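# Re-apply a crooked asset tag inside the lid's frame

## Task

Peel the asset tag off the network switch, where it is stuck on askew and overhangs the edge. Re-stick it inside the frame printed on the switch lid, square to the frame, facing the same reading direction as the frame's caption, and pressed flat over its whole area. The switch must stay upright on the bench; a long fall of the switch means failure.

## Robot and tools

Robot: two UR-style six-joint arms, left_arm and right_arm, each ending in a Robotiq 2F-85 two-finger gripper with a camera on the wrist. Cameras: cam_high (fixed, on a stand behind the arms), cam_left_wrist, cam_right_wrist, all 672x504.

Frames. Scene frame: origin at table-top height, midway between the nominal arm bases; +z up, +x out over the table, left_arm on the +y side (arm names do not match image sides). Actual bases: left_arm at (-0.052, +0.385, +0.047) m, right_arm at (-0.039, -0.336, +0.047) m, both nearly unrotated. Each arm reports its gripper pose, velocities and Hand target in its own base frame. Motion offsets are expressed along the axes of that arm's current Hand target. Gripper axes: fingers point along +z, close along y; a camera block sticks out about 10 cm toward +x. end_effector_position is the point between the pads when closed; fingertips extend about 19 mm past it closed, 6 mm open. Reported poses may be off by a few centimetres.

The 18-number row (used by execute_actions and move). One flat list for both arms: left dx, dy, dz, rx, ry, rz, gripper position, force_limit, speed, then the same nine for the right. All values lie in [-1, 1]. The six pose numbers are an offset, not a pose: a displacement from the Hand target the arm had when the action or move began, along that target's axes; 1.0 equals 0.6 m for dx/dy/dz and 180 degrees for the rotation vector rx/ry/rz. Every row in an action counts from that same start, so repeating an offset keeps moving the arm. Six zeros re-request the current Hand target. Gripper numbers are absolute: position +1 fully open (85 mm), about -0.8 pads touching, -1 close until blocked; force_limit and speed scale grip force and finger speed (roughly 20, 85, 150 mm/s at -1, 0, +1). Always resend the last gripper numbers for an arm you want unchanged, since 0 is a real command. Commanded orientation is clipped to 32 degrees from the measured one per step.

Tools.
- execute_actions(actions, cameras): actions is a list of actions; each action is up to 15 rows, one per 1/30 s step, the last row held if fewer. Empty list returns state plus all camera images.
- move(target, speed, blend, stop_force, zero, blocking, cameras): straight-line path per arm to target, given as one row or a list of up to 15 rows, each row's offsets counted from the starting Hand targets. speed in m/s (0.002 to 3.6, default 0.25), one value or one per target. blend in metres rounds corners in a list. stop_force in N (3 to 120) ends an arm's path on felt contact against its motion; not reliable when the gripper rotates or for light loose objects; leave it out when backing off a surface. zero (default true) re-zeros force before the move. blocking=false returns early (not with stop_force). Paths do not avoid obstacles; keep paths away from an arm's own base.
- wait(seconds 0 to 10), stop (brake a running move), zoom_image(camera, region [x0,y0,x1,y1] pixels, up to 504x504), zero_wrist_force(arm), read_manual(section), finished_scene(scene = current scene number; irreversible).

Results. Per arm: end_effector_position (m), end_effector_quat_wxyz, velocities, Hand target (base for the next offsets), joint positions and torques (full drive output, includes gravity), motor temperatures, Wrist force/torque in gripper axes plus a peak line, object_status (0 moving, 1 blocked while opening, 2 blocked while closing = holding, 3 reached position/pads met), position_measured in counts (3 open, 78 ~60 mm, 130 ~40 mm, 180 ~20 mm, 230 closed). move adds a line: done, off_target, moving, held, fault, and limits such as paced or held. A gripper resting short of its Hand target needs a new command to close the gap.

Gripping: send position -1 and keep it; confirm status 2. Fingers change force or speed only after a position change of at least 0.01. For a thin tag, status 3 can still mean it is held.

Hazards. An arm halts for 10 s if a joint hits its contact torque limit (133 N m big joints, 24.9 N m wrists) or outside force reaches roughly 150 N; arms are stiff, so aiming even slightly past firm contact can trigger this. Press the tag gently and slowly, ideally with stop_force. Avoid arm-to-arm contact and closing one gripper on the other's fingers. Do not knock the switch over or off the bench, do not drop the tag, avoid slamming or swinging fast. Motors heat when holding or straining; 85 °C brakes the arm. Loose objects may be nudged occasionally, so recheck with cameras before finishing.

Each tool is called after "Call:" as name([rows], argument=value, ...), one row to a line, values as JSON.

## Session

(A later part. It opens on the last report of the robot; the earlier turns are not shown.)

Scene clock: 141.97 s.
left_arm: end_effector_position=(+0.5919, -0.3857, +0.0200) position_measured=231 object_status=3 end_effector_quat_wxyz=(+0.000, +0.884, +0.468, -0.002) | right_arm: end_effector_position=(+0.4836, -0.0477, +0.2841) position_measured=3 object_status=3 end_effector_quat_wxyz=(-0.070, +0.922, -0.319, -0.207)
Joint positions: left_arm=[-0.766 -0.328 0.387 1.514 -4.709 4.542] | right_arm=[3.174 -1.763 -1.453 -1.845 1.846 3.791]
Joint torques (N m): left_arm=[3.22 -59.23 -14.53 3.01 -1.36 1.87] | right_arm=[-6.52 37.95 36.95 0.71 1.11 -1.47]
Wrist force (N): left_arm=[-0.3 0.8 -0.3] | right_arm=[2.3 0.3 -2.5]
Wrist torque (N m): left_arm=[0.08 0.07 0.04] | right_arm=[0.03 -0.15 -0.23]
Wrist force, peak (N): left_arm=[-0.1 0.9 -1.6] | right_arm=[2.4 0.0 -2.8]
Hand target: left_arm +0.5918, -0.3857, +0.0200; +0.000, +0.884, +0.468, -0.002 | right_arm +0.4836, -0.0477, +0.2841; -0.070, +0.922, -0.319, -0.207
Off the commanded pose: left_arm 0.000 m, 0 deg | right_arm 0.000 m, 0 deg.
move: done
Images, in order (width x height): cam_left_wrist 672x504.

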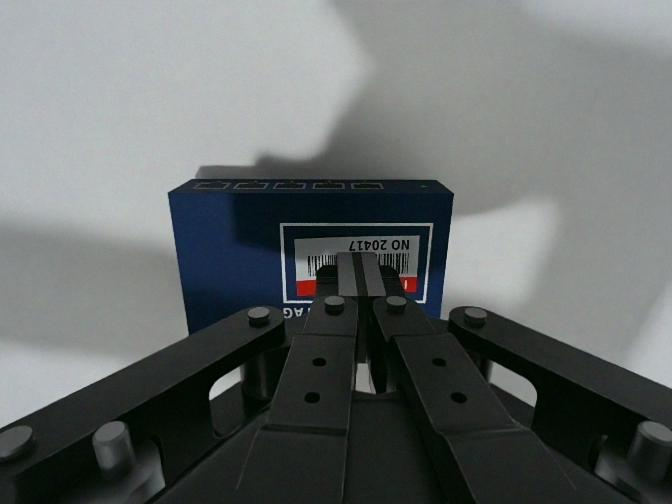

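Call:
move(target=[-0.0017,0.0345,0.02,0,0,0,-1,0,-0.5,0,0,0,0,0,0,1,-0.6,-0.8])

Call:
move(target=[0,0,0.03,0,0,0,-1,0,-0.5,0,0,0,0,0,0,1,-0.6,-0.8], speed=0.02, stop_force=15)

Call:
move([
  [0,0,-0.008,0,0,0,-1,0,-0.5,0,0,0,0,0,0,1,-0.6,-0.8],
  [0,-0.0167,-0.008,0,0,0,-1,0,-0.5,0,0,0,0,0,0,1,-0.6,-0.8],
], blend=0.001)

Call:
move(target=[0,0,0.02,0,0,0,-1,0,-0.5,0,0,0,0,0,0,1,-0.6,-0.8], speed=0.02, stop_force=15)

Call:
move([
  [0,0,-0.008,0,0,0,-1,0,-0.5,0,0,0,0,0,0,1,-0.6,-0.8],
  [0,-0.0167,-0.008,0,0,0,-1,0,-0.5,0,0,0,0,0,0,1,-0.6,-0.8],
], blend=0.001)

Call:
move(target=[0,0,0.02,0,0,0,-1,0,-0.5,0,0,0,0,0,0,1,-0.6,-0.8], speed=0.02, stop_force=15)

Call:
move([
  [0,0,-0.01,0,0,0,-1,0,-0.5,0,0,0,0,0,0,1,-0.6,-0.8],
  [0,-0.0167,-0.01,0,0,0,-1,0,-0.5,0,0,0,0,0,0,1,-0.6,-0.8],
], blend=0.001)

Call:
move(target=[0,0,0.02,0,0,0,-1,0,-0.5,0,0,0,0,0,0,1,-0.6,-0.8], speed=0.02, stop_force=15)

Call:
move([
  [0,0,-0.01,0,0,0,-1,0,-0.5,0,0,0,0,0,0,1,-0.6,-0.8],
  [0,-0.0167,-0.01,0,0,0,-1,0,-0.5,0,0,0,0,0,0,1,-0.6,-0.8],
], blend=0.001)

Call:
move(target=[0,0,0.02,0,0,0,-1,0,-0.5,0,0,0,0,0,0,1,-0.6,-0.8], speed=0.02, stop_force=15)

Call:
move([
  [0,0,-0.01,0,0,0,-1,0,-0.5,0,0,0,0,0,0,1,-0.6,-0.8],
  [0,0,-0.06,0,0,0,-1,0,-0.5,0,0,0,0,0,0,1,-0.6,-0.8],
], cameras=["cam_left_wrist"])

Call:
zoom_image(camera="cam_left_wrist", region=[240, 150, 480, 350])

Scene clock: 144.50 s.
left_arm: end_effector_position=(+0.6076, -0.3976, +0.0078) position_measured=231 object_status=3 end_effector_quat_wxyz=(+0.006, +0.884, +0.468, +0.002) | right_arm: end_effector_position=(+0.4836, -0.0477, +0.2841) position_measured=3 object_status=3 end_effector_quat_wxyz=(-0.070, +0.922, -0.319, -0.207)
Joint positions: left_arm=[-0.764 -0.144 0.035 1.668 -4.712 4.545] | right_arm=[3.174 -1.763 -1.453 -1.845 1.846 3.791]
Joint torques (N m): left_arm=[-5.12 -52.35 -34.31 3.79 -0.83 -2.04] | right_arm=[-8.84 37.97 36.41 0.76 0.29 -1.33]
Wrist force (N): left_arm=[-0.4 0.4 -0.4] | right_arm=[2.2 -0.2 -2.7]
Wrist torque (N m): left_arm=[0.04 0.09 0.05] | right_arm=[-0.06 -0.13 -0.22]
Wrist force, peak (N): left_arm=[-0.4 1.4 -0.2] | right_arm=[2.5 -0.1 -2.7]
Hand target: left_arm +0.6084, -0.3982, +0.0079; +0.000, +0.884, +0.468, -0.002 | right_arm +0.4836, -0.0477, +0.2841; -0.070, +0.922, -0.319, -0.207
Off the commanded pose: left_arm 0.001 m, 1 deg | right_arm 0.000 m, 0 deg.
elbow stopped short (left arm): the move would have taken joint 3 (elbow) straighter than the controller allows.
move: done

Scene clock: 145.73 s.
left_arm: end_effector_position=(+0.6075, -0.3977, +0.0029) position_measured=231 object_status=3 end_effector_quat_wxyz=(+0.005, +0.884, +0.468, +0.001) | right_arm: end_effector_position=(+0.4836, -0.0477, +0.2841) position_measured=3 object_status=3 end_effector_quat_wxyz=(-0.070, +0.922, -0.319, -0.207)
Joint positions: left_arm=[-0.764 -0.137 0.035 1.664 -4.711 4.545] | right_arm=[3.174 -1.763 -1.453 -1.845 1.846 3.791]
Joint torques (N m): left_arm=[-4.95 -53.71 0.79 0.9 -0.52 -0.2] | right_arm=[-8.8 38.37 35.95 0.69 -0.29 -1.52]
Wrist force (N): left_arm=[1.0 1.2 -23.5] | right_arm=[2.4 0.0 -2.5]
Wrist torque (N m): left_arm=[0.14 0.13 0.05] | right_arm=[-0.03 -0.17 -0.22]
Wrist force, peak (N): left_arm=[1.4 1.6 -43.9] | right_arm=[2.5 0.2 -2.8]
Hand target: left_arm +0.6075, -0.3977, +0.0029; +0.005, +0.884, +0.468, +0.001 (not the last commanded pose) | right_arm +0.4836, -0.0477, +0.2841; -0.070, +0.922, -0.319, -0.207
Off the commanded pose: left_arm 0.013 m, 1 deg | right_arm 0.000 m, 0 deg.
elbow stopped short (left arm): the move would have taken joint 3 (elbow) straighter than the controller allows.
move: contact (left_arm)

Scene clock: 146.77 s.
left_arm: end_effector_position=(+0.5992, -0.3920, +0.0076) position_measured=231 object_status=3 end_effector_quat_wxyz=(+0.004, +0.884, +0.468, +0.001) | right_arm: end_effector_position=(+0.4836, -0.0477, +0.2841) position_measured=3 object_status=3 end_effector_quat_wxyz=(-0.070, +0.922, -0.319, -0.207)
Joint positions: left_arm=[-0.766 -0.276 0.309 1.529 -4.712 4.542] | right_arm=[3.174 -1.763 -1.453 -1.845 1.846 3.791]
Joint torques (N m): left_arm=[-0.88 -53.4 -32.22 2.55 1.36 -0.9] | right_arm=[-9.25 38.32 36.3 0.7 -0.21 -1.48]
Wrist force (N): left_arm=[-0.6 0.5 -0.7] | right_arm=[2.5 0.0 -2.3]
Wrist torque (N m): left_arm=[0.02 0.12 0.16] | right_arm=[-0.02 -0.18 -0.23]
Wrist force, peak (N): left_arm=[0.8 1.7 -22.2] | right_arm=[2.5 0.1 -2.7]
Hand target: left_arm +0.5992, -0.3920, +0.0076; +0.005, +0.884, +0.468, +0.001 | right_arm +0.4836, -0.0477, +0.2841; -0.070, +0.922, -0.319, -0.207
Off the commanded pose: left_arm 0.000 m, 0 deg | right_arm 0.000 m, 0 deg.
elbow stopped short (left arm): the move would have taken joint 3 (elbow) straighter than the controller allows.
move: done

Scene clock: 147.87 s.
left_arm: end_effector_position=(+0.5992, -0.3921, +0.0029) position_measured=231 object_status=3 end_effector_quat_wxyz=(+0.005, +0.884, +0.468, +0.001) | right_arm: end_effector_position=(+0.4836, -0.0477, +0.2841) position_measured=3 object_status=3 end_effector_quat_wxyz=(-0.070, +0.922, -0.319, -0.207)
Joint positions: left_arm=[-0.766 -0.274 0.317 1.519 -4.711 4.542] | right_arm=[3.174 -1.763 -1.453 -1.845 1.846 3.791]
Joint torques (N m): left_arm=[1.95 -36.85 -28.42 1.62 1.36 0.81] | right_arm=[-8.77 37.83 37.28 0.77 -0.3 -1.43]
Wrist force (N): left_arm=[0.2 0.7 -22.1] | right_arm=[2.3 0.1 -2.4]
Wrist torque (N m): left_arm=[0.18 0.14 0.16] | right_arm=[0.00 -0.15 -0.23]
Wrist force, peak (N): left_arm=[0.9 2.2 -45.5] | right_arm=[2.6 0.0 -2.7]
Hand target: left_arm +0.5992, -0.3921, +0.0029; +0.005, +0.884, +0.468, +0.001 (not the last commanded pose) | right_arm +0.4836, -0.0477, +0.2841; -0.070, +0.922, -0.319, -0.207
Off the commanded pose: left_arm 0.007 m, 0 deg | right_arm 0.000 m, 0 deg.
move: contact (left_arm)

Scene clock: 148.77 s.
left_arm: end_effector_position=(+0.5909, -0.3865, +0.0077) position_measured=231 object_status=3 end_effector_quat_wxyz=(+0.005, +0.884, +0.468, +0.001) | right_arm: end_effector_position=(+0.4836, -0.0477, +0.2841) position_measured=3 object_status=3 end_effector_quat_wxyz=(-0.070, +0.922, -0.319, -0.207)
Joint positions: left_arm=[-0.769 -0.341 0.441 1.462 -4.711 4.54] | right_arm=[3.174 -1.763 -1.453 -1.845 1.846 3.791]
Joint torques (N m): left_arm=[-1.17 -55.29 -24.92 2.52 -1.34 -0.64] | right_arm=[-8.46 38.03 36.23 0.67 -0.22 -1.27]
Wrist force (N): left_arm=[-0.4 0.9 -0.1] | right_arm=[2.3 0.2 -2.5]
Wrist torque (N m): left_arm=[0.09 0.08 0.16] | right_arm=[0.00 -0.14 -0.23]
Wrist force, peak (N): left_arm=[0.2 0.7 -21.1] | right_arm=[2.6 -0.1 -2.6]
Hand target: left_arm +0.5909, -0.3865, +0.0076; +0.005, +0.884, +0.468, +0.001 | right_arm +0.4836, -0.0477, +0.2841; -0.070, +0.922, -0.319, -0.207
Off the commanded pose: left_arm 0.000 m, 0 deg | right_arm 0.000 m, 0 deg.
move: done

Scene clock: 150.00 s.
left_arm: end_effector_position=(+0.5909, -0.3865, +0.0030) position_measured=231 object_status=3 end_effector_quat_wxyz=(+0.005, +0.884, +0.468, +0.001) | right_arm: end_effector_position=(+0.4836, -0.0477, +0.2841) position_measured=3 object_status=3 end_effector_quat_wxyz=(-0.070, +0.922, -0.319, -0.207)
Joint positions: left_arm=[-0.769 -0.338 0.447 1.452 -4.711 4.54] | right_arm=[3.174 -1.763 -1.453 -1.845 1.846 3.791]
Joint torques (N m): left_arm=[2.14 -40.67 -28.52 1.6 -0.94 0.97] | right_arm=[-8.76 37.92 36.23 0.73 -0.32 -1.41]
Wrist force (N): left_arm=[0.0 0.7 -20.6] | right_arm=[2.4 0.0 -2.3]
Wrist torque (N m): left_arm=[0.22 0.12 0.16] | right_arm=[-0.02 -0.17 -0.23]
Wrist force, peak (N): left_arm=[0.2 1.7 -44.9] | right_arm=[2.6 0.0 -2.6]
Hand target: left_arm +0.5909, -0.3865, +0.0029; +0.005, +0.884, +0.468, +0.001 (not the last commanded pose) | right_arm +0.4836, -0.0477, +0.2841; -0.070, +0.922, -0.319, -0.207
Off the commanded pose: left_arm 0.007 m, 0 deg | right_arm 0.000 m, 0 deg.
move: contact (left_arm)

Scene clock: 150.87 s.
left_arm: end_effector_position=(+0.5826, -0.3809, +0.0089) position_measured=231 object_status=3 end_effector_quat_wxyz=(+0.005, +0.884, +0.468, +0.001) | right_arm: end_effector_position=(+0.4836, -0.0477, +0.2841) position_measured=3 object_status=3 end_effector_quat_wxyz=(-0.070, +0.922, -0.319, -0.207)
Joint positions: left_arm=[-0.771 -0.392 0.542 1.412 -4.711 4.537] | right_arm=[3.174 -1.763 -1.453 -1.845 1.846 3.791]
Joint torques (N m): left_arm=[-0.33 -53.93 -26.64 2.86 -1.37 -0.41] | right_arm=[-8.51 38.34 36.16 0.74 -0.42 -1.5]
Wrist force (N): left_arm=[-0.4 0.8 -0.4] | right_arm=[2.3 0.0 -2.3]
Wrist torque (N m): left_arm=[0.07 0.09 0.16] | right_arm=[-0.02 -0.15 -0.23]
Wrist force, peak (N): left_arm=[-0.2 0.5 -19.7] | right_arm=[2.4 -0.1 -2.8]
Hand target: left_arm +0.5826, -0.3809, +0.0089; +0.005, +0.884, +0.468, +0.001 | right_arm +0.4836, -0.0477, +0.2841; -0.070, +0.922, -0.319, -0.207
Off the commanded pose: left_arm 0.000 m, 0 deg | right_arm 0.000 m, 0 deg.
move: done

Scene clock: 152.33 s.
left_arm: end_effector_position=(+0.5826, -0.3809, +0.0033) position_measured=231 object_status=3 end_effector_quat_wxyz=(+0.005, +0.884, +0.468, +0.001) | right_arm: end_effector_position=(+0.4836, -0.0477, +0.2841) position_measured=3 object_status=3 end_effector_quat_wxyz=(-0.070, +0.922, -0.319, -0.207)
Joint positions: left_arm=[-0.771 -0.388 0.548 1.402 -4.712 4.537] | right_arm=[3.174 -1.763 -1.453 -1.845 1.846 3.791]
Joint torques (N m): left_arm=[0.39 -63.34 -32.72 3.2 -0.98 1.44] | right_arm=[-8.75 38.66 36.3 0.74 -0.28 -1.38]
Wrist force (N): left_arm=[-0.4 0.4 -5.2] | right_arm=[2.4 0.1 -2.3]
Wrist torque (N m): left_arm=[0.09 0.09 0.16] | right_arm=[-0.01 -0.17 -0.23]
Wrist force, peak (N): left_arm=[0.1 1.0 -29.8] | right_arm=[2.6 0.1 -2.6]
Hand target: left_arm +0.5826, -0.3809, +0.0033; +0.005, +0.884, +0.468, +0.001 (not the last commanded pose) | right_arm +0.4836, -0.0477, +0.2841; -0.070, +0.922, -0.319, -0.207
Off the commanded pose: left_arm 0.006 m, 0 deg | right_arm 0.000 m, 0 deg.
move: contact (left_arm)

Scene clock: 153.20 s.
left_arm: end_effector_position=(+0.5743, -0.3753, +0.0092) position_measured=231 object_status=3 end_effector_quat_wxyz=(+0.005, +0.884, +0.468, +0.001) | right_arm: end_effector_position=(+0.4836, -0.0477, +0.2841) position_measured=3 object_status=3 end_effector_quat_wxyz=(-0.070, +0.922, -0.319, -0.207)
Joint positions: left_arm=[-0.774 -0.436 0.627 1.37 -4.712 4.534] | right_arm=[3.174 -1.763 -1.453 -1.845 1.846 3.791]
Joint torques (N m): left_arm=[0.87 -51.83 -26.59 3.07 -1.14 -0.37] | right_arm=[-9.26 38.31 35.73 0.79 -0.45 -1.44]
Wrist force (N): left_arm=[-0.3 0.6 -0.2] | right_arm=[2.3 -0.2 -2.6]
Wrist torque (N m): left_arm=[0.05 0.07 0.16] | right_arm=[-0.05 -0.14 -0.23]
Wrist force, peak (N): left_arm=[-0.6 0.3 -4.8] | right_arm=[2.6 -0.1 -2.5]
Hand target: left_arm +0.5743, -0.3753, +0.0092; +0.005, +0.884, +0.468, +0.001 | right_arm +0.4836, -0.0477, +0.2841; -0.070, +0.922, -0.319, -0.207
Off the commanded pose: left_arm 0.000 m, 0 deg | right_arm 0.000 m, 0 deg.
move: done

Scene clock: 154.67 s.
left_arm: end_effector_position=(+0.5743, -0.3753, +0.0032) position_measured=231 object_status=3 end_effector_quat_wxyz=(+0.005, +0.884, +0.468, +0.001) | right_arm: end_effector_position=(+0.4836, -0.0477, +0.2841) position_measured=3 object_status=3 end_effector_quat_wxyz=(-0.070, +0.922, -0.319, -0.207)
Joint positions: left_arm=[-0.774 -0.431 0.633 1.359 -4.712 4.534] | right_arm=[3.174 -1.763 -1.453 -1.845 1.846 3.791]
Joint torques (N m): left_arm=[2.46 -60.04 -31.92 2.74 -0.28 1.87] | right_arm=[-8.45 38.05 36.35 0.73 -0.24 -1.53]
Wrist force (N): left_arm=[-0.4 0.7 -7.1] | right_arm=[2.5 -0.1 -2.5]
Wrist torque (N m): left_arm=[0.12 0.10 0.17] | right_arm=[-0.04 -0.18 -0.23]
Wrist force, peak (N): left_arm=[0.0 1.7 -33.9] | right_arm=[2.3 -0.2 -2.7]
Hand target: left_arm +0.5743, -0.3753, +0.0032; +0.005, +0.884, +0.468, +0.001 (not the last commanded pose) | right_arm +0.4836, -0.0477, +0.2841; -0.070, +0.922, -0.319, -0.207
Off the commanded pose: left_arm 0.006 m, 0 deg | right_arm 0.000 m, 0 deg.
move: contact (left_arm)

Scene clock: 155.80 s.
left_arm: end_effector_position=(+0.5742, -0.3751, +0.0391) position_measured=231 object_status=3 end_effector_quat_wxyz=(+0.005, +0.884, +0.468, +0.001) | right_arm: end_effector_position=(+0.4836, -0.0477, +0.2841) position_measured=3 object_status=3 end_effector_quat_wxyz=(-0.070, +0.922, -0.319, -0.207)
Joint positions: left_arm=[-0.774 -0.457 0.592 1.426 -4.712 4.534] | right_arm=[3.174 -1.763 -1.453 -1.845 1.846 3.791]
Joint torques (N m): left_arm=[5.27 -57.56 -6.06 2.98 0.14 2.39] | right_arm=[-8.86 38.26 35.84 0.57 -0.23 -1.31]
Wrist force (N): left_arm=[-0.3 1.0 -0.6] | right_arm=[2.4 0.2 -2.5]
Wrist torque (N m): left_arm=[0.11 0.07 0.16] | right_arm=[0.02 -0.16 -0.23]
Wrist force, peak (N): left_arm=[-0.4 0.4 -8.5] | right_arm=[2.6 0.1 -2.7]
Hand target: left_arm +0.5741, -0.3751, +0.0392; +0.005, +0.884, +0.468, +0.001 | right_arm +0.4836, -0.0477, +0.2841; -0.070, +0.922, -0.319, -0.207
Off the commanded pose: left_arm 0.000 m, 0 deg | right_arm 0.000 m, 0 deg.
move: done
Images, in order (width x height): cam_left_wrist 672x504.

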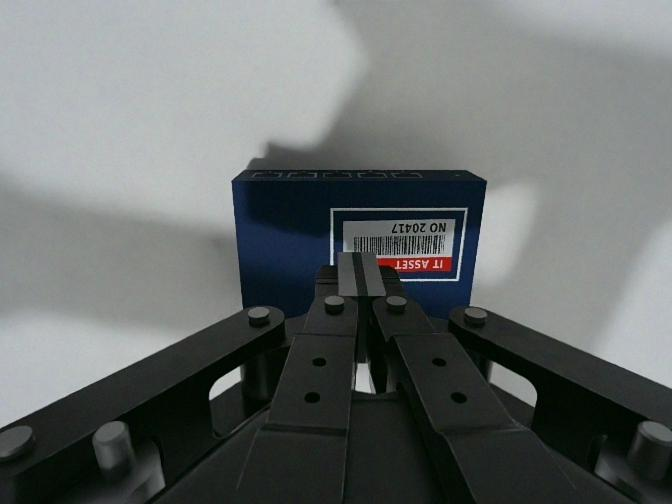

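Scaled by 2.100 from the camera's 672x504 image, which has a finer 960x720 frame.

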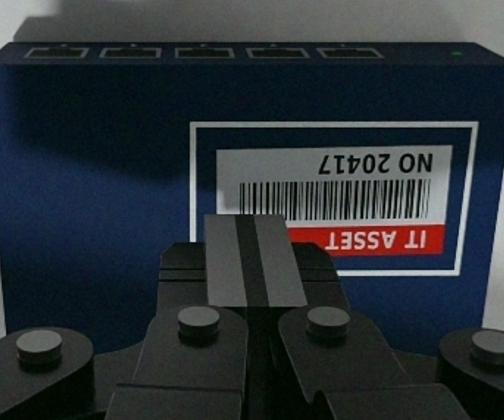

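Call:
move(target=[0.0075,0.0035,0.05,0,0,0,-1,0,-0.5,0,0,0,0,0,0,1,-0.6,-0.8])

Call:
move(target=[0,0,0.02,0,0,0,-1,0,-0.5,0,0,0,0,0,0,1,-0.6,-0.8], speed=0.02, stop_force=12)

Call:
move([
  [0,0,-0.006,0,0,0,-1,0,-0.5,0,0,0,0,0,0,1,-0.6,-0.8],
  [0,0.02,-0.006,0,0,0,-1,0,-0.5,0,0,0,0,0,0,1,-0.6,-0.8],
], blend=0.001)

Call:
move(target=[0,0,0.02,0,0,0,-1,0,-0.5,0,0,0,0,0,0,1,-0.6,-0.8], speed=0.02, stop_force=12)

Call:
move([
  [0,0,-0.006,0,0,0,-1,0,-0.5,0,0,0,0,0,0,1,-0.6,-0.8],
  [0,0.02,-0.006,0,0,0,-1,0,-0.5,0,0,0,0,0,0,1,-0.6,-0.8],
], blend=0.001)

Call:
move(target=[0,0,0.02,0,0,0,-1,0,-0.5,0,0,0,0,0,0,1,-0.6,-0.8], speed=0.02, stop_force=12)

Call:
move([
  [0,0,-0.006,0,0,0,-1,0,-0.5,0,0,0,0,0,0,1,-0.6,-0.8],
  [-0.001,0.02,-0.006,0,0,0,-1,0,-0.5,0,0,0,0,0,0,1,-0.6,-0.8],
], blend=0.001)

Call:
move(target=[0,0,0.02,0,0,0,-1,0,-0.5,0,0,0,0,0,0,1,-0.6,-0.8], speed=0.02, stop_force=12)

Call:
move([
  [0,0,-0.008,0,0,0,-1,0,-0.5,0,0,0,0,0,0,1,-0.6,-0.8],
  [-0.0145,0,-0.008,0,0,0,-1,0,-0.5,0,0,0,0,0,0,1,-0.6,-0.8],
], blend=0.001)

Call:
move(target=[0,0,0.02,0,0,0,-1,0,-0.5,0,0,0,0,0,0,1,-0.6,-0.8], speed=0.02, stop_force=12)

Call:
move([
  [0,0,-0.006,0,0,0,-1,0,-0.5,0,0,0,0,0,0,1,-0.6,-0.8],
  [0,-0.02,-0.006,0,0,0,-1,0,-0.5,0,0,0,0,0,0,1,-0.6,-0.8],
], blend=0.001)

Call:
move(target=[0,0,0.02,0,0,0,-1,0,-0.5,0,0,0,0,0,0,1,-0.6,-0.8], speed=0.02, stop_force=12)

Call:
move([
  [0,0,-0.006,0,0,0,-1,0,-0.5,0,0,0,0,0,0,1,-0.6,-0.8],
  [0,-0.02,-0.006,0,0,0,-1,0,-0.5,0,0,0,0,0,0,1,-0.6,-0.8],
], blend=0.001)

Call:
move(target=[0,0,0.02,0,0,0,-1,0,-0.5,0,0,0,0,0,0,1,-0.6,-0.8], speed=0.02, stop_force=12)

Call:
move([
  [0,0,-0.006,0,0,0,-1,0,-0.5,0,0,0,0,0,0,1,-0.6,-0.8],
  [0,-0.02,-0.006,0,0,0,-1,0,-0.5,0,0,0,0,0,0,1,-0.6,-0.8],
], blend=0.001)

Call:
move(target=[0,0,0.02,0,0,0,-1,0,-0.5,0,0,0,0,0,0,1,-0.6,-0.8], speed=0.02, stop_force=12)

Call:
move([
  [0,0,-0.03,0,0,0,-1,0,-0.5,0,0,0,0,0,0,1,-0.6,-0.8],
  [0,0,-0.12,0,0,0,-1,0,-0.5,0,0,0,0,0,0,1,-0.6,-0.8],
], cameras=["cam_left_wrist"])

Call:
zoom_image(camera="cam_left_wrist", region=[240, 150, 480, 350])

Scene clock: 158.60 s.
left_arm: end_effector_position=(+0.5786, -0.3727, +0.0090) position_measured=231 object_status=3 end_effector_quat_wxyz=(+0.004, +0.884, +0.468, +0.001) | right_arm: end_effector_position=(+0.4836, -0.0477, +0.2841) position_measured=3 object_status=3 end_effector_quat_wxyz=(-0.070, +0.922, -0.319, -0.207)
Joint positions: left_arm=[-0.767 -0.426 0.61 1.379 -4.711 4.542] | right_arm=[3.174 -1.763 -1.453 -1.845 1.846 3.791]
Joint torques (N m): left_arm=[-1.78 -65.95 -23.04 3.8 1.33 1.24] | right_arm=[-9.37 37.41 36.1 0.73 -0.24 -1.34]
Wrist force (N): left_arm=[-0.5 0.7 -0.6] | right_arm=[2.3 0.2 -2.5]
Wrist torque (N m): left_arm=[0.07 0.11 0.05] | right_arm=[0.00 -0.14 -0.23]
Wrist force, peak (N): left_arm=[-0.6 1.0 -1.3] | right_arm=[2.6 0.0 -2.7]
Hand target: left_arm +0.5786, -0.3728, +0.0092; +0.005, +0.884, +0.468, +0.001 | right_arm +0.4836, -0.0477, +0.2841; -0.070, +0.922, -0.319, -0.207
Off the commanded pose: left_arm 0.000 m, 0 deg | right_arm 0.000 m, 0 deg.
move: done

Scene clock: 160.00 s.
left_arm: end_effector_position=(+0.5786, -0.3728, +0.0032) position_measured=231 object_status=3 end_effector_quat_wxyz=(+0.005, +0.884, +0.468, +0.001) | right_arm: end_effector_position=(+0.4836, -0.0477, +0.2841) position_measured=3 object_status=3 end_effector_quat_wxyz=(-0.070, +0.922, -0.319, -0.207)
Joint positions: left_arm=[-0.767 -0.422 0.615 1.368 -4.711 4.542] | right_arm=[3.174 -1.763 -1.453 -1.845 1.846 3.791]
Joint torques (N m): left_arm=[-0.39 -59.9 -32.5 2.82 1.26 2.36] | right_arm=[-9.01 37.71 35.94 0.73 -0.23 -1.35]
Wrist force (N): left_arm=[-0.3 0.2 -9.4] | right_arm=[2.3 0.3 -2.5]
Wrist torque (N m): left_arm=[0.09 0.13 0.05] | right_arm=[0.02 -0.15 -0.23]
Wrist force, peak (N): left_arm=[0.7 1.2 -34.4] | right_arm=[2.5 0.1 -2.8]
Hand target: left_arm +0.5786, -0.3728, +0.0032; +0.005, +0.884, +0.468, +0.001 (not the last commanded pose) | right_arm +0.4836, -0.0477, +0.2841; -0.070, +0.922, -0.319, -0.207
Off the commanded pose: left_arm 0.006 m, 0 deg | right_arm 0.000 m, 0 deg.
move: contact (left_arm)

Scene clock: 160.87 s.
left_arm: end_effector_position=(+0.5886, -0.3795, +0.0069) position_measured=231 object_status=3 end_effector_quat_wxyz=(+0.005, +0.884, +0.468, +0.001) | right_arm: end_effector_position=(+0.4836, -0.0477, +0.2841) position_measured=3 object_status=3 end_effector_quat_wxyz=(-0.070, +0.922, -0.319, -0.207)
Joint positions: left_arm=[-0.764 -0.371 0.504 1.429 -4.711 4.545] | right_arm=[3.174 -1.763 -1.453 -1.845 1.846 3.791]
Joint torques (N m): left_arm=[1.75 -64.05 -10.09 1.66 1.37 1.11] | right_arm=[-8.56 37.74 36.11 0.75 -0.32 -1.34]
Wrist force (N): left_arm=[-0.5 0.8 -0.2] | right_arm=[2.5 0.0 -2.6]
Wrist torque (N m): left_arm=[0.07 0.09 0.04] | right_arm=[-0.02 -0.18 -0.23]
Wrist force, peak (N): left_arm=[-0.3 0.5 -8.1] | right_arm=[2.5 0.1 -2.7]
Hand target: left_arm +0.5885, -0.3795, +0.0069; +0.005, +0.884, +0.468, +0.001 | right_arm +0.4836, -0.0477, +0.2841; -0.070, +0.922, -0.319, -0.207
Off the commanded pose: left_arm 0.000 m, 0 deg | right_arm 0.000 m, 0 deg.
move: done

Scene clock: 162.13 s.
left_arm: end_effector_position=(+0.5886, -0.3795, +0.0033) position_measured=231 object_status=3 end_effector_quat_wxyz=(+0.005, +0.884, +0.468, +0.001) | right_arm: end_effector_position=(+0.4836, -0.0477, +0.2841) position_measured=3 object_status=3 end_effector_quat_wxyz=(-0.070, +0.922, -0.319, -0.207)
Joint positions: left_arm=[-0.764 -0.369 0.508 1.422 -4.711 4.545] | right_arm=[3.174 -1.763 -1.453 -1.845 1.846 3.791]
Joint torques (N m): left_arm=[-1.6 -64.49 -34.01 3.21 1.37 -0.28] | right_arm=[-9.61 38.4 36.51 0.79 -0.28 -1.4]
Wrist force (N): left_arm=[-0.3 0.6 -4.2] | right_arm=[2.2 0.3 -2.6]
Wrist torque (N m): left_arm=[0.10 0.06 0.04] | right_arm=[0.03 -0.14 -0.23]
Wrist force, peak (N): left_arm=[-0.1 1.7 -29.7] | right_arm=[2.7 0.1 -2.5]
Hand target: left_arm +0.5886, -0.3795, +0.0033; +0.005, +0.884, +0.468, +0.001 (not the last commanded pose) | right_arm +0.4836, -0.0477, +0.2841; -0.070, +0.922, -0.319, -0.207
Off the commanded pose: left_arm 0.008 m, 0 deg | right_arm 0.000 m, 0 deg.
move: contact (left_arm)

Scene clock: 163.03 s.
left_arm: end_effector_position=(+0.5985, -0.3862, +0.0070) position_measured=231 object_status=3 end_effector_quat_wxyz=(+0.005, +0.884, +0.468, +0.001) | right_arm: end_effector_position=(+0.4836, -0.0477, +0.2841) position_measured=3 object_status=3 end_effector_quat_wxyz=(-0.070, +0.922, -0.319, -0.207)
Joint positions: left_arm=[-0.761 -0.303 0.365 1.499 -4.711 4.548] | right_arm=[3.174 -1.763 -1.453 -1.845 1.846 3.791]
Joint torques (N m): left_arm=[4.66 -66.35 -9.04 1.58 1.64 1.78] | right_arm=[-9.53 38.13 36.48 0.79 -0.26 -1.29]
Wrist force (N): left_arm=[-0.3 0.7 -0.1] | right_arm=[2.6 0.1 -2.2]
Wrist torque (N m): left_arm=[0.06 0.07 0.04] | right_arm=[0.00 -0.18 -0.23]
Wrist force, peak (N): left_arm=[-0.3 0.5 -3.1] | right_arm=[2.6 0.0 -2.6]
Hand target: left_arm +0.5985, -0.3862, +0.0070; +0.005, +0.884, +0.468, +0.001 | right_arm +0.4836, -0.0477, +0.2841; -0.070, +0.922, -0.319, -0.207
Off the commanded pose: left_arm 0.000 m, 0 deg | right_arm 0.000 m, 0 deg.
move: done

Scene clock: 164.20 s.
left_arm: end_effector_position=(+0.5985, -0.3863, +0.0033) position_measured=231 object_status=3 end_effector_quat_wxyz=(+0.005, +0.884, +0.468, +0.001) | right_arm: end_effector_position=(+0.4836, -0.0477, +0.2841) position_measured=3 object_status=3 end_effector_quat_wxyz=(-0.070, +0.922, -0.319, -0.207)
Joint positions: left_arm=[-0.761 -0.301 0.371 1.491 -4.711 4.548] | right_arm=[3.174 -1.763 -1.453 -1.845 1.846 3.791]
Joint torques (N m): left_arm=[2.93 -59.8 -33.2 3.18 1.46 0.93] | right_arm=[-9.1 38.28 36.31 0.74 -0.27 -1.49]
Wrist force (N): left_arm=[-0.6 0.4 -3.9] | right_arm=[2.6 -0.1 -2.4]
Wrist torque (N m): left_arm=[0.08 0.11 0.04] | right_arm=[-0.03 -0.18 -0.23]
Wrist force, peak (N): left_arm=[0.2 2.2 -31.2] | right_arm=[2.8 0.2 -2.5]
Hand target: left_arm +0.5986, -0.3863, +0.0033; +0.005, +0.884, +0.468, +0.001 (not the last commanded pose) | right_arm +0.4836, -0.0477, +0.2841; -0.070, +0.922, -0.319, -0.207
Off the commanded pose: left_arm 0.008 m, 0 deg | right_arm 0.000 m, 0 deg.
move: contact (left_arm)

Scene clock: 165.17 s.
left_arm: end_effector_position=(+0.6081, -0.3934, +0.0070) position_measured=231 object_status=3 end_effector_quat_wxyz=(+0.005, +0.884, +0.468, +0.001) end_effector_velocity=(+0.000, +0.000, +0.000) end_effector_angular_velocity=(+0.000, +0.000, +0.000) | right_arm: end_effector_position=(+0.4836, -0.0477, +0.2841) position_measured=3 object_status=3 end_effector_quat_wxyz=(-0.070, +0.922, -0.319, -0.207)
Joint positions: left_arm=[-0.759 -0.187 0.128 1.62 -4.711 4.55] | right_arm=[3.174 -1.763 -1.453 -1.845 1.846 3.791]
Joint velocities: left_arm=[0 -0.003 0.005 -0.002 0 0] | right_arm=[within noise]
Joint torques (N m): left_arm=[6.57 -68.25 -7.08 1.42 1.41 2.41] | right_arm=[-8.75 37.32 37.19 0.9 -0.16 -1.4]
Wrist force (N): left_arm=[-0.5 0.8 -0.3] | right_arm=[2.3 0.0 -2.2]
Wrist torque (N m): left_arm=[0.08 0.12 0.04] | right_arm=[-0.02 -0.14 -0.23]
Wrist force, peak (N): left_arm=[-0.6 0.3 -4.6] | right_arm=[2.7 0.0 -2.6]
Hand target: left_arm +0.6081, -0.3935, +0.0070; +0.005, +0.884, +0.468, +0.001 | right_arm +0.4836, -0.0477, +0.2841; -0.070, +0.922, -0.319, -0.207
Off the commanded pose: left_arm 0.000 m, 0 deg | right_arm 0.000 m, 0 deg.
move: done

Scene clock: 166.13 s.
left_arm: end_effector_position=(+0.6081, -0.3935, +0.0034) position_measured=231 object_status=3 end_effector_quat_wxyz=(+0.005, +0.884, +0.468, +0.001) | right_arm: end_effector_position=(+0.4836, -0.0477, +0.2841) position_measured=3 object_status=3 end_effector_quat_wxyz=(-0.070, +0.922, -0.319, -0.207)
Joint positions: left_arm=[-0.759 -0.187 0.137 1.612 -4.711 4.55] | right_arm=[3.174 -1.763 -1.453 -1.845 1.846 3.791]
Joint torques (N m): left_arm=[4.15 -50.86 -34.16 3.32 1.03 2.18] | right_arm=[-9.2 37.39 36.71 0.84 -0.29 -1.36]
Wrist force (N): left_arm=[-0.5 0.2 -3.5] | right_arm=[2.2 0.2 -2.7]
Wrist torque (N m): left_arm=[0.10 0.10 0.04] | right_arm=[0.01 -0.14 -0.22]
Wrist force, peak (N): left_arm=[0.1 0.8 -26.8] | right_arm=[2.6 -0.1 -2.7]
Hand target: left_arm +0.6081, -0.3935, +0.0034; +0.005, +0.884, +0.468, +0.001 (not the last commanded pose) | right_arm +0.4836, -0.0477, +0.2841; -0.070, +0.922, -0.319, -0.207
Off the commanded pose: left_arm 0.008 m, 0 deg | right_arm 0.000 m, 0 deg.
move: contact (left_arm)

Scene clock: 166.83 s.
left_arm: end_effector_position=(+0.6031, -0.4007, +0.0081) position_measured=231 object_status=3 end_effector_quat_wxyz=(+0.005, +0.884, +0.468, +0.001) | right_arm: end_effector_position=(+0.4836, -0.0477, +0.2841) position_measured=3 object_status=3 end_effector_quat_wxyz=(-0.070, +0.922, -0.319, -0.207)
Joint positions: left_arm=[-0.771 -0.185 0.121 1.626 -4.711 4.537] | right_arm=[3.174 -1.763 -1.453 -1.845 1.846 3.791]
Joint torques (N m): left_arm=[5.83 -67.9 -7.47 1.25 -0.93 2.47] | right_arm=[-10.57 37.76 36.46 0.79 -0.27 -1.47]
Wrist force (N): left_arm=[-0.1 0.8 -0.1] | right_arm=[2.4 0.0 -2.3]
Wrist torque (N m): left_arm=[0.08 0.06 0.15] | right_arm=[-0.03 -0.16 -0.23]
Wrist force, peak (N): left_arm=[-0.5 0.5 -2.4] | right_arm=[2.6 0.0 -2.7]
Hand target: left_arm +0.6032, -0.4006, +0.0082; +0.005, +0.884, +0.468, +0.001 | right_arm +0.4836, -0.0477, +0.2841; -0.070, +0.922, -0.319, -0.207
Off the commanded pose: left_arm 0.000 m, 0 deg | right_arm 0.000 m, 0 deg.
move: done

Scene clock: 167.93 s.
left_arm: end_effector_position=(+0.6033, -0.4007, +0.0034) position_measured=231 object_status=3 end_effector_quat_wxyz=(+0.004, +0.884, +0.468, +0.001) | right_arm: end_effector_position=(+0.4836, -0.0477, +0.2841) position_measured=3 object_status=3 end_effector_quat_wxyz=(-0.070, +0.922, -0.319, -0.207)
Joint positions: left_arm=[-0.771 -0.187 0.137 1.612 -4.711 4.538] | right_arm=[3.174 -1.763 -1.453 -1.845 1.846 3.791]
Joint torques (N m): left_arm=[3.46 -51.26 -34.32 3.43 0.32 2.32] | right_arm=[-9.16 38.42 36.92 0.73 -0.19 -1.52]
Wrist force (N): left_arm=[-0.5 0.2 -1.6] | right_arm=[2.5 -0.1 -2.4]
Wrist torque (N m): left_arm=[0.04 0.12 0.08] | right_arm=[-0.04 -0.19 -0.23]
Wrist force, peak (N): left_arm=[-0.5 0.5 -24.3] | right_arm=[2.5 0.1 -2.7]
Hand target: left_arm +0.6033, -0.4007, +0.0034; +0.004, +0.884, +0.468, +0.001 (not the last commanded pose) | right_arm +0.4836, -0.0477, +0.2841; -0.070, +0.922, -0.319, -0.207
Off the commanded pose: left_arm 0.007 m, 0 deg | right_arm 0.000 m, 0 deg.
move: contact (left_arm)

Scene clock: 168.87 s.
left_arm: end_effector_position=(+0.5933, -0.3939, +0.0069) position_measured=231 object_status=3 end_effector_quat_wxyz=(+0.004, +0.884, +0.468, +0.001) | right_arm: end_effector_position=(+0.4836, -0.0477, +0.2841) position_measured=3 object_status=3 end_effector_quat_wxyz=(-0.070, +0.922, -0.319, -0.207)
Joint positions: left_arm=[-0.774 -0.303 0.366 1.499 -4.712 4.534] | right_arm=[3.174 -1.763 -1.453 -1.845 1.846 3.791]
Joint torques (N m): left_arm=[0.13 -56.68 -23.71 2.05 0.88 -0.33] | right_arm=[-9.37 37.94 36.67 0.97 -0.26 -1.34]
Wrist force (N): left_arm=[-0.5 0.6 -0.4] | right_arm=[2.7 0.0 -2.6]
Wrist torque (N m): left_arm=[0.05 0.09 0.16] | right_arm=[-0.03 -0.20 -0.23]
Wrist force, peak (N): left_arm=[-0.3 0.1 -1.8] | right_arm=[2.7 0.0 -2.6]
Hand target: left_arm +0.5933, -0.3939, +0.0069; +0.004, +0.884, +0.468, +0.001 | right_arm +0.4836, -0.0477, +0.2841; -0.070, +0.922, -0.319, -0.207
Off the commanded pose: left_arm 0.000 m, 0 deg | right_arm 0.000 m, 0 deg.
move: done

Scene clock: 170.03 s.
left_arm: end_effector_position=(+0.5934, -0.3940, +0.0033) position_measured=231 object_status=3 end_effector_quat_wxyz=(+0.004, +0.884, +0.468, +0.001) | right_arm: end_effector_position=(+0.4836, -0.0477, +0.2841) position_measured=3 object_status=3 end_effector_quat_wxyz=(-0.070, +0.922, -0.319, -0.207)
Joint positions: left_arm=[-0.774 -0.301 0.371 1.492 -4.712 4.534] | right_arm=[3.174 -1.763 -1.453 -1.845 1.846 3.791]
Joint torques (N m): left_arm=[0.97 -61.14 -33.71 3.22 0.71 1.45] | right_arm=[-9.22 37.48 36.12 0.89 -0.4 -1.44]
Wrist force (N): left_arm=[-0.6 0.5 -4.4] | right_arm=[2.4 0.1 -2.4]
Wrist torque (N m): left_arm=[0.08 0.16 0.16] | right_arm=[0.00 -0.16 -0.23]
Wrist force, peak (N): left_arm=[-0.2 2.1 -31.5] | right_arm=[2.7 -0.1 -2.6]
Hand target: left_arm +0.5934, -0.3940, +0.0033; +0.004, +0.884, +0.468, +0.001 (not the last commanded pose) | right_arm +0.4836, -0.0477, +0.2841; -0.070, +0.922, -0.319, -0.207
Off the commanded pose: left_arm 0.008 m, 0 deg | right_arm 0.000 m, 0 deg.
move: contact (left_arm)

Scene clock: 170.90 s.
left_arm: end_effector_position=(+0.5834, -0.3873, +0.0069) position_measured=231 object_status=3 end_effector_quat_wxyz=(+0.004, +0.884, +0.468, +0.001) | right_arm: end_effector_position=(+0.4836, -0.0477, +0.2841) position_measured=3 object_status=3 end_effector_quat_wxyz=(-0.070, +0.922, -0.319, -0.207)
Joint positions: left_arm=[-0.777 -0.371 0.504 1.429 -4.712 4.531] | right_arm=[3.174 -1.763 -1.453 -1.845 1.846 3.791]
Joint torques (N m): left_arm=[0.79 -53.74 -26.18 2.78 -1.3 -0.46] | right_arm=[-8.96 37.42 36.36 0.79 -0.3 -1.37]
Wrist force (N): left_arm=[0.0 0.6 -0.4] | right_arm=[2.2 0.0 -2.4]
Wrist torque (N m): left_arm=[0.05 0.03 0.16] | right_arm=[-0.02 -0.12 -0.22]
Wrist force, peak (N): left_arm=[-0.3 0.4 -5.3] | right_arm=[2.5 -0.2 -2.7]
Hand target: left_arm +0.5834, -0.3873, +0.0068; +0.004, +0.884, +0.468, +0.001 | right_arm +0.4836, -0.0477, +0.2841; -0.070, +0.922, -0.319, -0.207
Off the commanded pose: left_arm 0.000 m, 0 deg | right_arm 0.000 m, 0 deg.
move: done

Scene clock: 172.13 s.
left_arm: end_effector_position=(+0.5834, -0.3873, +0.0032) position_measured=231 object_status=3 end_effector_quat_wxyz=(+0.005, +0.884, +0.468, +0.001) | right_arm: end_effector_position=(+0.4836, -0.0477, +0.2841) position_measured=3 object_status=3 end_effector_quat_wxyz=(-0.070, +0.922, -0.319, -0.207)
Joint positions: left_arm=[-0.777 -0.368 0.508 1.422 -4.712 4.531] | right_arm=[3.174 -1.763 -1.453 -1.845 1.846 3.791]
Joint torques (N m): left_arm=[0.73 -60.61 -32.2 2.82 -1.25 1.07] | right_arm=[-8.7 37.28 35.76 0.89 -0.23 -1.44]
Wrist force (N): left_arm=[-0.4 0.5 -8.9] | right_arm=[2.2 -0.1 -2.6]
Wrist torque (N m): left_arm=[0.12 0.13 0.16] | right_arm=[-0.04 -0.14 -0.23]
Wrist force, peak (N): left_arm=[-0.5 1.2 -34.1] | right_arm=[2.5 0.0 -2.8]
Hand target: left_arm +0.5834, -0.3873, +0.0032; +0.005, +0.884, +0.468, +0.001 (not the last commanded pose) | right_arm +0.4836, -0.0477, +0.2841; -0.070, +0.922, -0.319, -0.207
Off the commanded pose: left_arm 0.008 m, 0 deg | right_arm 0.000 m, 0 deg.
move: contact (left_arm)

Scene clock: 173.00 s.
left_arm: end_effector_position=(+0.5735, -0.3806, +0.0068) position_measured=231 object_status=3 end_effector_quat_wxyz=(+0.005, +0.884, +0.468, +0.001) | right_arm: end_effector_position=(+0.4836, -0.0477, +0.2841) position_measured=3 object_status=3 end_effector_quat_wxyz=(-0.070, +0.922, -0.319, -0.207)
Joint positions: left_arm=[-0.781 -0.425 0.612 1.374 -4.712 4.528] | right_arm=[3.174 -1.763 -1.453 -1.845 1.846 3.791]
Joint torques (N m): left_arm=[1.87 -52.07 -28.11 2.95 -1.21 -0.06] | right_arm=[-8.76 38.31 37.24 0.8 -0.34 -1.41]
Wrist force (N): left_arm=[-0.4 0.8 -0.7] | right_arm=[2.3 -0.2 -2.5]
Wrist torque (N m): left_arm=[0.07 0.09 0.16] | right_arm=[-0.06 -0.15 -0.22]
Wrist force, peak (N): left_arm=[-0.1 0.8 -7.6] | right_arm=[2.8 -0.3 -2.7]
Hand target: left_arm +0.5735, -0.3806, +0.0067; +0.005, +0.884, +0.468, +0.001 | right_arm +0.4836, -0.0477, +0.2841; -0.070, +0.922, -0.319, -0.207
Off the commanded pose: left_arm 0.000 m, 0 deg | right_arm 0.000 m, 0 deg.
move: done

Scene clock: 174.37 s.
left_arm: end_effector_position=(+0.5735, -0.3807, +0.0033) position_measured=231 object_status=3 end_effector_quat_wxyz=(+0.005, +0.884, +0.468, +0.001) | right_arm: end_effector_position=(+0.4836, -0.0477, +0.2841) position_measured=3 object_status=3 end_effector_quat_wxyz=(-0.070, +0.922, -0.319, -0.207)
Joint positions: left_arm=[-0.781 -0.422 0.615 1.368 -4.712 4.528] | right_arm=[3.174 -1.763 -1.453 -1.845 1.846 3.791]
Joint torques (N m): left_arm=[0.47 -64.32 -33.52 3.24 -0.82 1.78] | right_arm=[-9.35 37.09 36.58 0.83 -0.38 -1.33]
Wrist force (N): left_arm=[-0.5 0.8 -1.9] | right_arm=[2.4 -0.2 -2.4]
Wrist torque (N m): left_arm=[0.11 0.10 0.16] | right_arm=[-0.05 -0.15 -0.23]
Wrist force, peak (N): left_arm=[-0.6 1.4 -30.9] | right_arm=[2.5 0.0 -2.8]
Hand target: left_arm +0.5735, -0.3807, +0.0033; +0.005, +0.884, +0.468, +0.001 (not the last commanded pose) | right_arm +0.4836, -0.0477, +0.2841; -0.070, +0.922, -0.319, -0.207
Off the commanded pose: left_arm 0.009 m, 0 deg | right_arm 0.000 m, 0 deg.
move: contact (left_arm)

Scene clock: 175.67 s.
left_arm: end_effector_position=(+0.5731, -0.3802, +0.0752) position_measured=231 object_status=3 end_effector_quat_wxyz=(+0.005, +0.884, +0.468, +0.001) | right_arm: end_effector_position=(+0.4836, -0.0477, +0.2841) position_measured=3 object_status=3 end_effector_quat_wxyz=(-0.070, +0.922, -0.319, -0.207)
Joint positions: left_arm=[-0.78 -0.463 0.512 1.513 -4.712 4.528] | right_arm=[3.174 -1.763 -1.453 -1.845 1.846 3.791]
Joint torques (N m): left_arm=[5.53 -64.73 -8 3.31 1.55 2.51] | right_arm=[-8.94 37.48 36.96 0.84 -0.32 -1.53]
Wrist force (N): left_arm=[-0.4 0.7 -0.4] | right_arm=[2.4 0.0 -2.5]
Wrist torque (N m): left_arm=[0.06 0.09 0.16] | right_arm=[-0.02 -0.15 -0.23]
Wrist force, peak (N): left_arm=[-0.2 0.6 -3.6] | right_arm=[2.5 0.0 -2.8]
Hand target: left_arm +0.5731, -0.3802, +0.0753; +0.005, +0.884, +0.468, +0.001 | right_arm +0.4836, -0.0477, +0.2841; -0.070, +0.922, -0.319, -0.207
Off the commanded pose: left_arm 0.000 m, 0 deg | right_arm 0.000 m, 0 deg.
move: done
Images, in order (width x height): cam_left_wrist 672x504.

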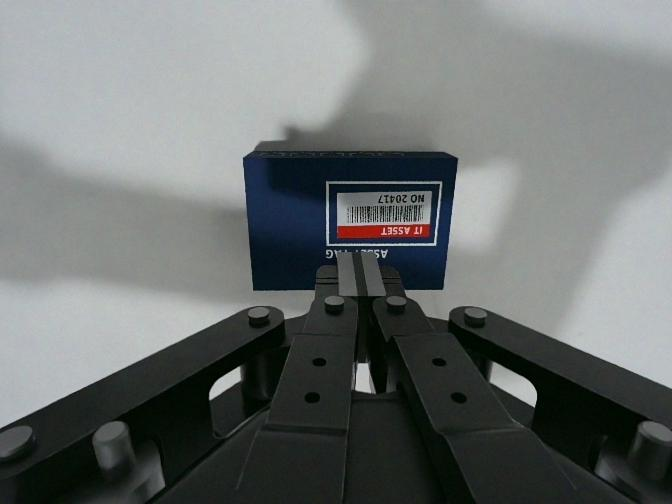

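Scaled by 2.100 from the camera's 672x504 image, which has a finer 960x720 frame.

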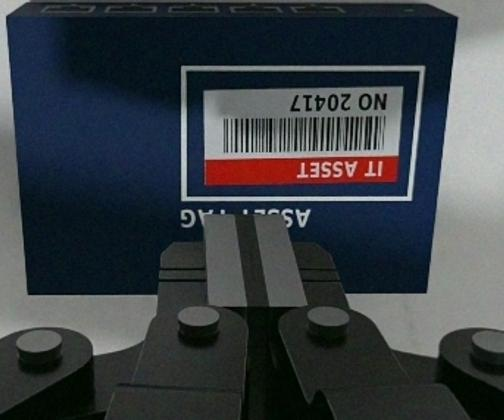

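Call:
finished_scene(scene=1)

The scene is finished: the task was done.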